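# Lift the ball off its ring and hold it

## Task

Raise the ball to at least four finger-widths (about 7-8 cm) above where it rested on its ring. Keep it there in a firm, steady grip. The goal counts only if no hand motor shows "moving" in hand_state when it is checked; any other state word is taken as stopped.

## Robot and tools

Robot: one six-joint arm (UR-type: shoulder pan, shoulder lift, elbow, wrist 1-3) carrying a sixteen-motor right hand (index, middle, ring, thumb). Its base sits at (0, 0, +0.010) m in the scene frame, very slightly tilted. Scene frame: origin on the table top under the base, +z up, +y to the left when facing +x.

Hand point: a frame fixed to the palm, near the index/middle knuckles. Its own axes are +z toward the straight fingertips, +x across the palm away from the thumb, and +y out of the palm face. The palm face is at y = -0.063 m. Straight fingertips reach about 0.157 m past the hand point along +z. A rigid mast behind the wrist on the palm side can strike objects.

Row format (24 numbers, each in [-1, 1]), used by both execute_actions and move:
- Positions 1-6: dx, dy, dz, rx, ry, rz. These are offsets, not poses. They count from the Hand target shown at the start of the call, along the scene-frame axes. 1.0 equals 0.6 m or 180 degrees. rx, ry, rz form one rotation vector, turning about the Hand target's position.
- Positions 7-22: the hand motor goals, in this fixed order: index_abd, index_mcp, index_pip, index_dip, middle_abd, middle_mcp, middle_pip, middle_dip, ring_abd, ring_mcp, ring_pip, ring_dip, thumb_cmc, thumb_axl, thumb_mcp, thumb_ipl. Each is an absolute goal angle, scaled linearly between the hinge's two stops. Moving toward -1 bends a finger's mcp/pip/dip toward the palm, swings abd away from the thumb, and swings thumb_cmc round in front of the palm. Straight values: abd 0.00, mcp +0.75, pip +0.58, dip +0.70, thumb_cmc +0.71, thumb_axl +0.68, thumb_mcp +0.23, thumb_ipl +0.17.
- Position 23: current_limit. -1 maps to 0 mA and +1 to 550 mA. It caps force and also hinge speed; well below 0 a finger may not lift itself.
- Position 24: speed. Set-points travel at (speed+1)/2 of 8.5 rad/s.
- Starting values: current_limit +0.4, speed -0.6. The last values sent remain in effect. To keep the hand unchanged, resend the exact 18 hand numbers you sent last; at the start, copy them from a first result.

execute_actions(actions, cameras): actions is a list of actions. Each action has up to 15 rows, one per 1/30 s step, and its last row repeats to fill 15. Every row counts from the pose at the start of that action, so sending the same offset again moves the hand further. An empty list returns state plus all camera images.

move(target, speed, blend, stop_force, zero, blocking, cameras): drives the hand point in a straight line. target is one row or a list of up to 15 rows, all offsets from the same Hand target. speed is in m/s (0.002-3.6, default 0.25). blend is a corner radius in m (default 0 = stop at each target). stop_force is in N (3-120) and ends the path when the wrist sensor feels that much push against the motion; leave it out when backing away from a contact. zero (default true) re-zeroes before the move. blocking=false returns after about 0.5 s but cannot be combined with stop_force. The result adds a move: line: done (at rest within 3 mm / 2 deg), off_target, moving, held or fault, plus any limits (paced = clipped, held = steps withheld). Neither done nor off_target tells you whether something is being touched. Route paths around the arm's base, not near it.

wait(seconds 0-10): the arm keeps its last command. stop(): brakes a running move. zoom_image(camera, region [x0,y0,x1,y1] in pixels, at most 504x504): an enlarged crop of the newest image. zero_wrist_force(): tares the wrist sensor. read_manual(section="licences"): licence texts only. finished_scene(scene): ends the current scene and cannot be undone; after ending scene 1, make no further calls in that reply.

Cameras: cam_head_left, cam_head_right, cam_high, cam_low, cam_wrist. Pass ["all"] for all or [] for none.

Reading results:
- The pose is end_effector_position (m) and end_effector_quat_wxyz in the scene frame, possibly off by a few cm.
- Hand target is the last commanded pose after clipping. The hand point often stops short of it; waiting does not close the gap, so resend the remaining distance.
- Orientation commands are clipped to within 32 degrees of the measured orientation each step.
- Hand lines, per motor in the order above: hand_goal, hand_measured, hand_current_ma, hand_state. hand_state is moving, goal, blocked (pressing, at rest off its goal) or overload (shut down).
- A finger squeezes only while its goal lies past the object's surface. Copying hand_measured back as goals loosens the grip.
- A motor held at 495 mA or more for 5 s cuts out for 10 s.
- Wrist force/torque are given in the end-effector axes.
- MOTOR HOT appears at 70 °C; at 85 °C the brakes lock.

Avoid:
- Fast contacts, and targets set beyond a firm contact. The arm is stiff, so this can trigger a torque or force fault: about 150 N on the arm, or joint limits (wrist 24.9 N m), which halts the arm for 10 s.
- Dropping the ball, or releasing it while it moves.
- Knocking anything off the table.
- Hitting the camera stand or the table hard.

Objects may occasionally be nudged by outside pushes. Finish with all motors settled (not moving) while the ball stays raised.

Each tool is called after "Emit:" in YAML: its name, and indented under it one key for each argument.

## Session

Emit:
execute_actions:
  actions: []
  cameras: ["cam_high", "cam_wrist"]

Emit:
zoom_image:
  camera: "cam_high"
  region: [300, 230, 580, 450]

Scene clock: 0.00 s.
end_effector_position=(+0.3175, -0.1662, +0.3075) hand_goal=(+0.000, +0.754, +0.576, +0.696, +0.000, +0.754, +0.576, +0.696, +0.000, +0.754, +0.576, +0.696, +0.714, +0.678, +0.226, +0.168) hand_measured=(+0.000, +0.754, +0.576, +0.696, +0.000, +0.754, +0.576, +0.696, +0.000, +0.754, +0.576, +0.696, +0.714, +0.678, +0.226, +0.168) hand_current_ma=(+0, +0, +0, +0, +0, +0, +0, +0, +0, +0, +0, +0, +0, +0, +0, +0) hand_state=(goal, goal, goal, goal, goal, goal, goal, goal, goal, goal, goal, goal, goal, goal, goal, goal) hand_current_limit=0.40 hand_speed=-0.60 end_effector_quat_wxyz=(+0.139, +0.717, -0.621, -0.284)
Joint positions: [-0.586 -1.394 1.622 -1.2 -1.785 2.452]
Joint velocities: within noise
Joint torques (N m): no reading
Motor temperatures (°C): [28 28 26 35 33 31]
Wrist force (N): no reading
Wrist torque (N m): no reading
Wrist force, peak (N): no reading
Hand target: +0.3175, -0.1662, +0.3075; +0.139, +0.717, -0.621, -0.284
camera_calibration:
cam_wrist: T_world_to_cam=[[-0.606329, 0.644533, 0.465771, 0.199959], [0.793375, 0.450499, 0.409397, -0.349016], [0.0540409, 0.617761, -0.784507, 0.451133], [0, 0, 0, 1]] pos_world=[0.373762, -0.250341, 0.403668]
Images, in order (width x height): cam_high 896x504, cam_wrist 672x504.

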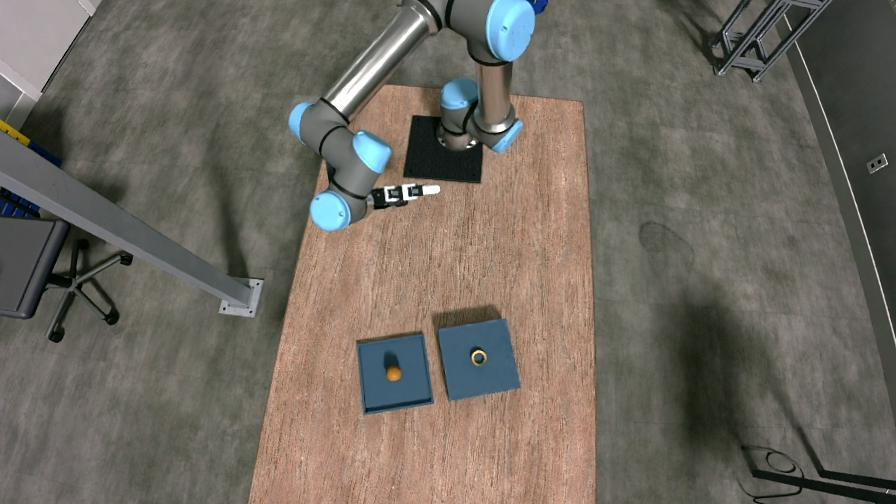

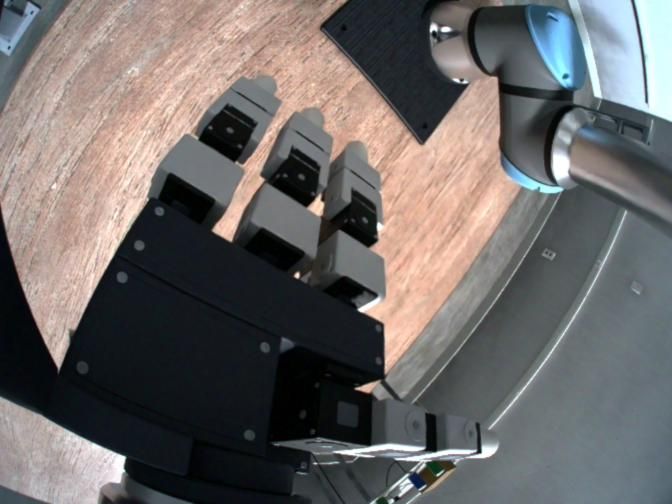

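Scaled by 1.800.

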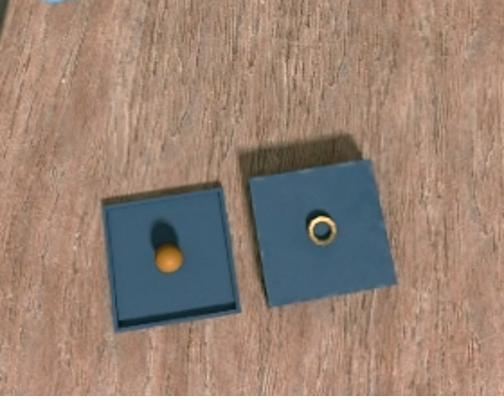

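Emit:
zoom_image:
  camera: "cam_high"
  region: [364, 343, 424, 403]

Emit:
move:
  target:
    - [0.8365,0.0823,-0.2615,-0.1096,-0.5759,-0.1428,0,0.547,-0.401,0.594,0,0.547,-0.401,0.594,0,0.96,-0.737,-0.174,-0.666,0.678,0.271,-0.125,0.4,-0.4]
    - [0.8365,0.0823,-0.4282,-0.1096,-0.5759,-0.1428,0,0.547,-0.401,0.594,0,0.547,-0.401,0.594,0,0.96,-0.737,-0.174,-0.666,0.678,0.271,-0.125,0.4,-0.4]
  speed: [0.6, 0.2]
  blend: [0.03, 0]
  cameras: ["cam_wrist"]

Emit:
zoom_image:
  camera: "cam_wrist"
  region: [400, 0, 672, 204]

Scaled by 8.400.

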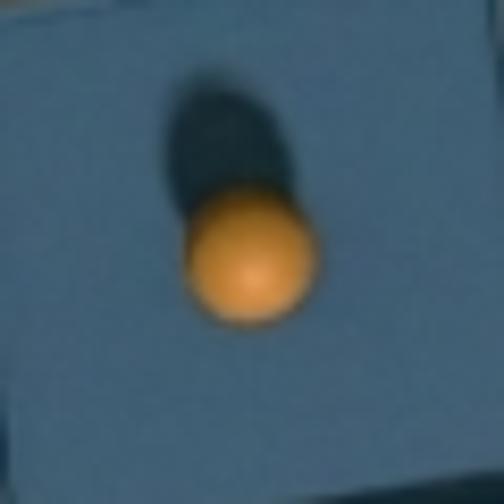

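Scene clock: 148.83 s.
end_effector_position=(+0.8195, -0.1169, +0.0507) hand_goal=(+0.000, +0.548, -0.400, +0.594, +0.000, +0.548, -0.400, +0.594, +0.000, +0.960, -0.736, -0.174, -0.666, +0.678, +0.272, -0.124) hand_measured=(+0.000, +0.534, -0.388, +0.604, +0.000, +0.530, -0.388, +0.604, +0.000, +0.938, -0.726, -0.160, -0.660, +0.678, +0.254, -0.120) hand_current_ma=(+0, -3, +2, +1, +0, -4, +2, +1, +0, -5, +2, +2, +1, +0, -5, +1) hand_state=(goal, goal, goal, goal, goal, goal, goal, goal, goal, blocked, goal, goal, goal, goal, goal, goal) hand_current_limit=0.40 hand_speed=-0.40 end_effector_quat_wxyz=(+0.349, -0.499, +0.650, -0.455)
Joint positions: [-0.321 -0.636 1.521 -3.688 -1.491 3.103]
Joint torques (N m): [-4.29 -50.53 -5.83 -2.37 1.3 0.71]
Wrist force (N): [0.5 -1.1 -0.2]
Wrist torque (N m): [-0.16 -0.16 -0.06]
Wrist force, peak (N): [0.5 -2.6 -0.2]
Hand target: +0.8194, -0.1168, +0.0506; +0.349, -0.499, +0.650, -0.455
Off the commanded pose: 0.000 m, 0 deg.
move: done
camera_calibration:
cam_wrist: T_world_to_cam=[[0.0641662, 0.785116, -0.616015, 0.113931], [-0.36173, 0.593606, 0.718877, 0.283298], [0.930072, 0.176703, 0.322089, -0.633505], [0, 0, 0, 1]] pos_world=[0.684372, -0.145674, 0.070572]
Images, in order (width x height): cam_wrist 672x504.

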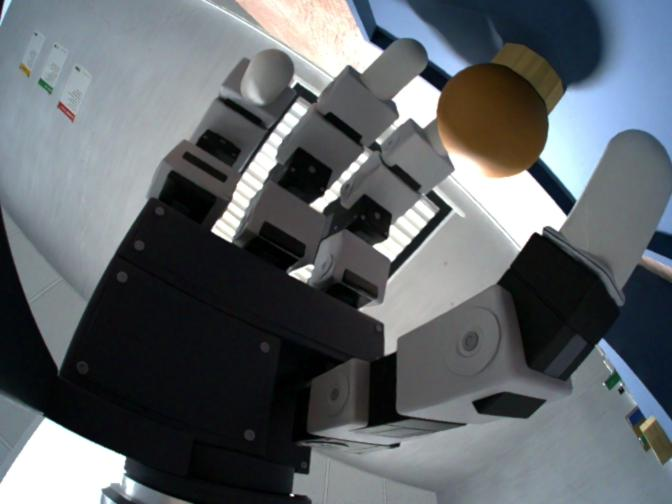

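Scaled by 1.853 from the camera's 672x504 image, which has a finer 960x720 frame.

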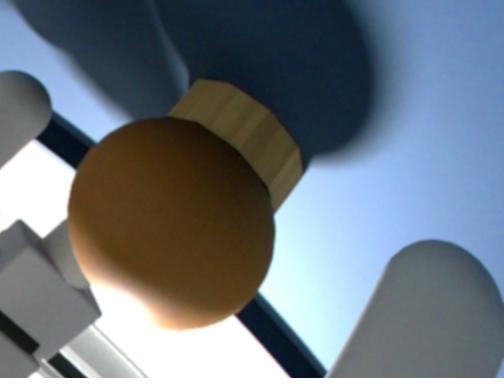

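Emit:
move:
  target:
    - [0,0,0,0,0,0,0,0.200,-0.448,0.567,0,0.200,-0.448,0.567,0,0.96,-0.737,-0.174,-0.666,0.678,-0.062,-0.165,0.4,-0.85]
    - [0,0,0,0,0,0,0,0.068,-0.643,0.454,0,0.068,-0.643,0.454,0,0.96,-0.737,-0.174,-0.666,0.678,-0.322,-0.334,0.4,-0.8]
    - [0,0,0.2167,0,0,0,0,0.068,-0.643,0.454,0,0.068,-0.643,0.454,0,0.96,-0.737,-0.174,-0.666,0.678,-0.322,-0.334,0.4,-0.8]
  speed: 0.25
  cameras: ["cam_wrist"]

Emit:
zoom_image:
  camera: "cam_wrist"
  region: [350, 0, 672, 242]

Scene clock: 173.63 s.
end_effector_position=(+0.8195, -0.1168, +0.1806) hand_goal=(+0.000, +0.068, -0.642, +0.454, +0.000, +0.068, -0.642, +0.454, +0.000, +0.960, -0.736, -0.174, -0.666, +0.678, -0.322, -0.334) hand_measured=(+0.030, +0.280, -0.420, +0.544, -0.034, +0.272, -0.450, +0.526, +0.000, +0.938, -0.726, -0.160, -0.656, +0.678, +0.060, -0.148) hand_current_ma=(+4, +149, +146, +39, -5, +142, +119, +28, +0, -6, +2, +2, +1, +0, +385, +174) hand_state=(blocked, blocked, blocked, blocked, blocked, blocked, blocked, blocked, goal, blocked, goal, goal, goal, goal, blocked, blocked) hand_current_limit=0.40 hand_speed=-0.80 end_effector_quat_wxyz=(+0.349, -0.499, +0.650, -0.455)
Joint positions: [-0.319 -0.853 1.515 -3.466 -1.493 3.104]
Joint torques (N m): [6.29 -49.09 -8.91 -1.38 -2.03 -1.23]
Wrist force (N): [0.3 -0.9 -0.2]
Wrist torque (N m): [-0.13 -0.12 -0.13]
Wrist force, peak (N): [0.3 -3.3 -1.1]
Hand target: +0.8194, -0.1168, +0.1806; +0.349, -0.499, +0.650, -0.455
Off the commanded pose: 0.000 m, 0 deg.
move: done
camera_calibration:
cam_wrist: T_world_to_cam=[[0.0642712, 0.785182, -0.615921, 0.193792], [-0.361745, 0.59355, 0.718915, 0.189851], [0.930059, 0.176601, 0.322184, -0.675387], [0, 0, 0, 1]] pos_world=[0.684372, -0.145575, 0.200472]
Images, in order (width x height): cam_wrist 672x504.

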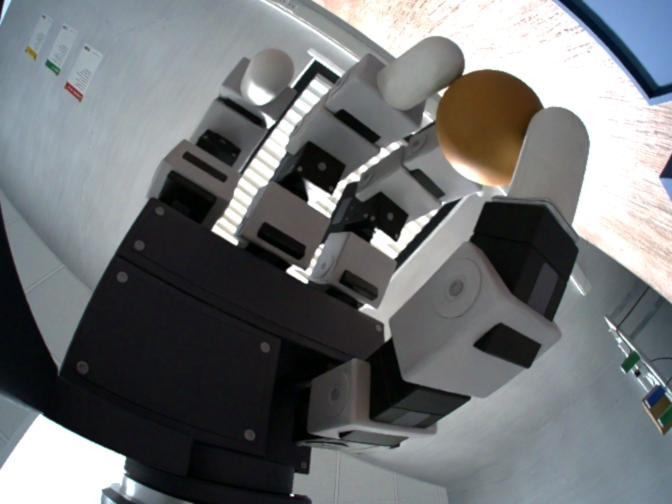

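Scaled by 1.565 from the camera's 672x504 image, which has a finer 960x720 frame.

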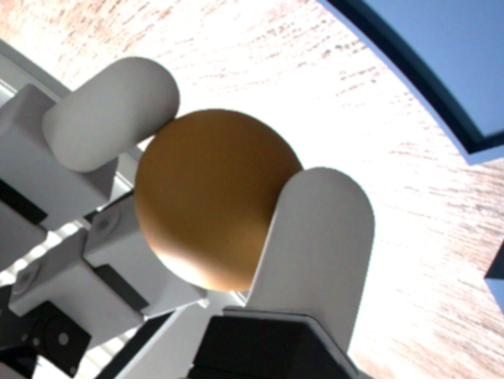

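Emit:
finished_scene:
  scene: 3

The scene is finished: the task was done.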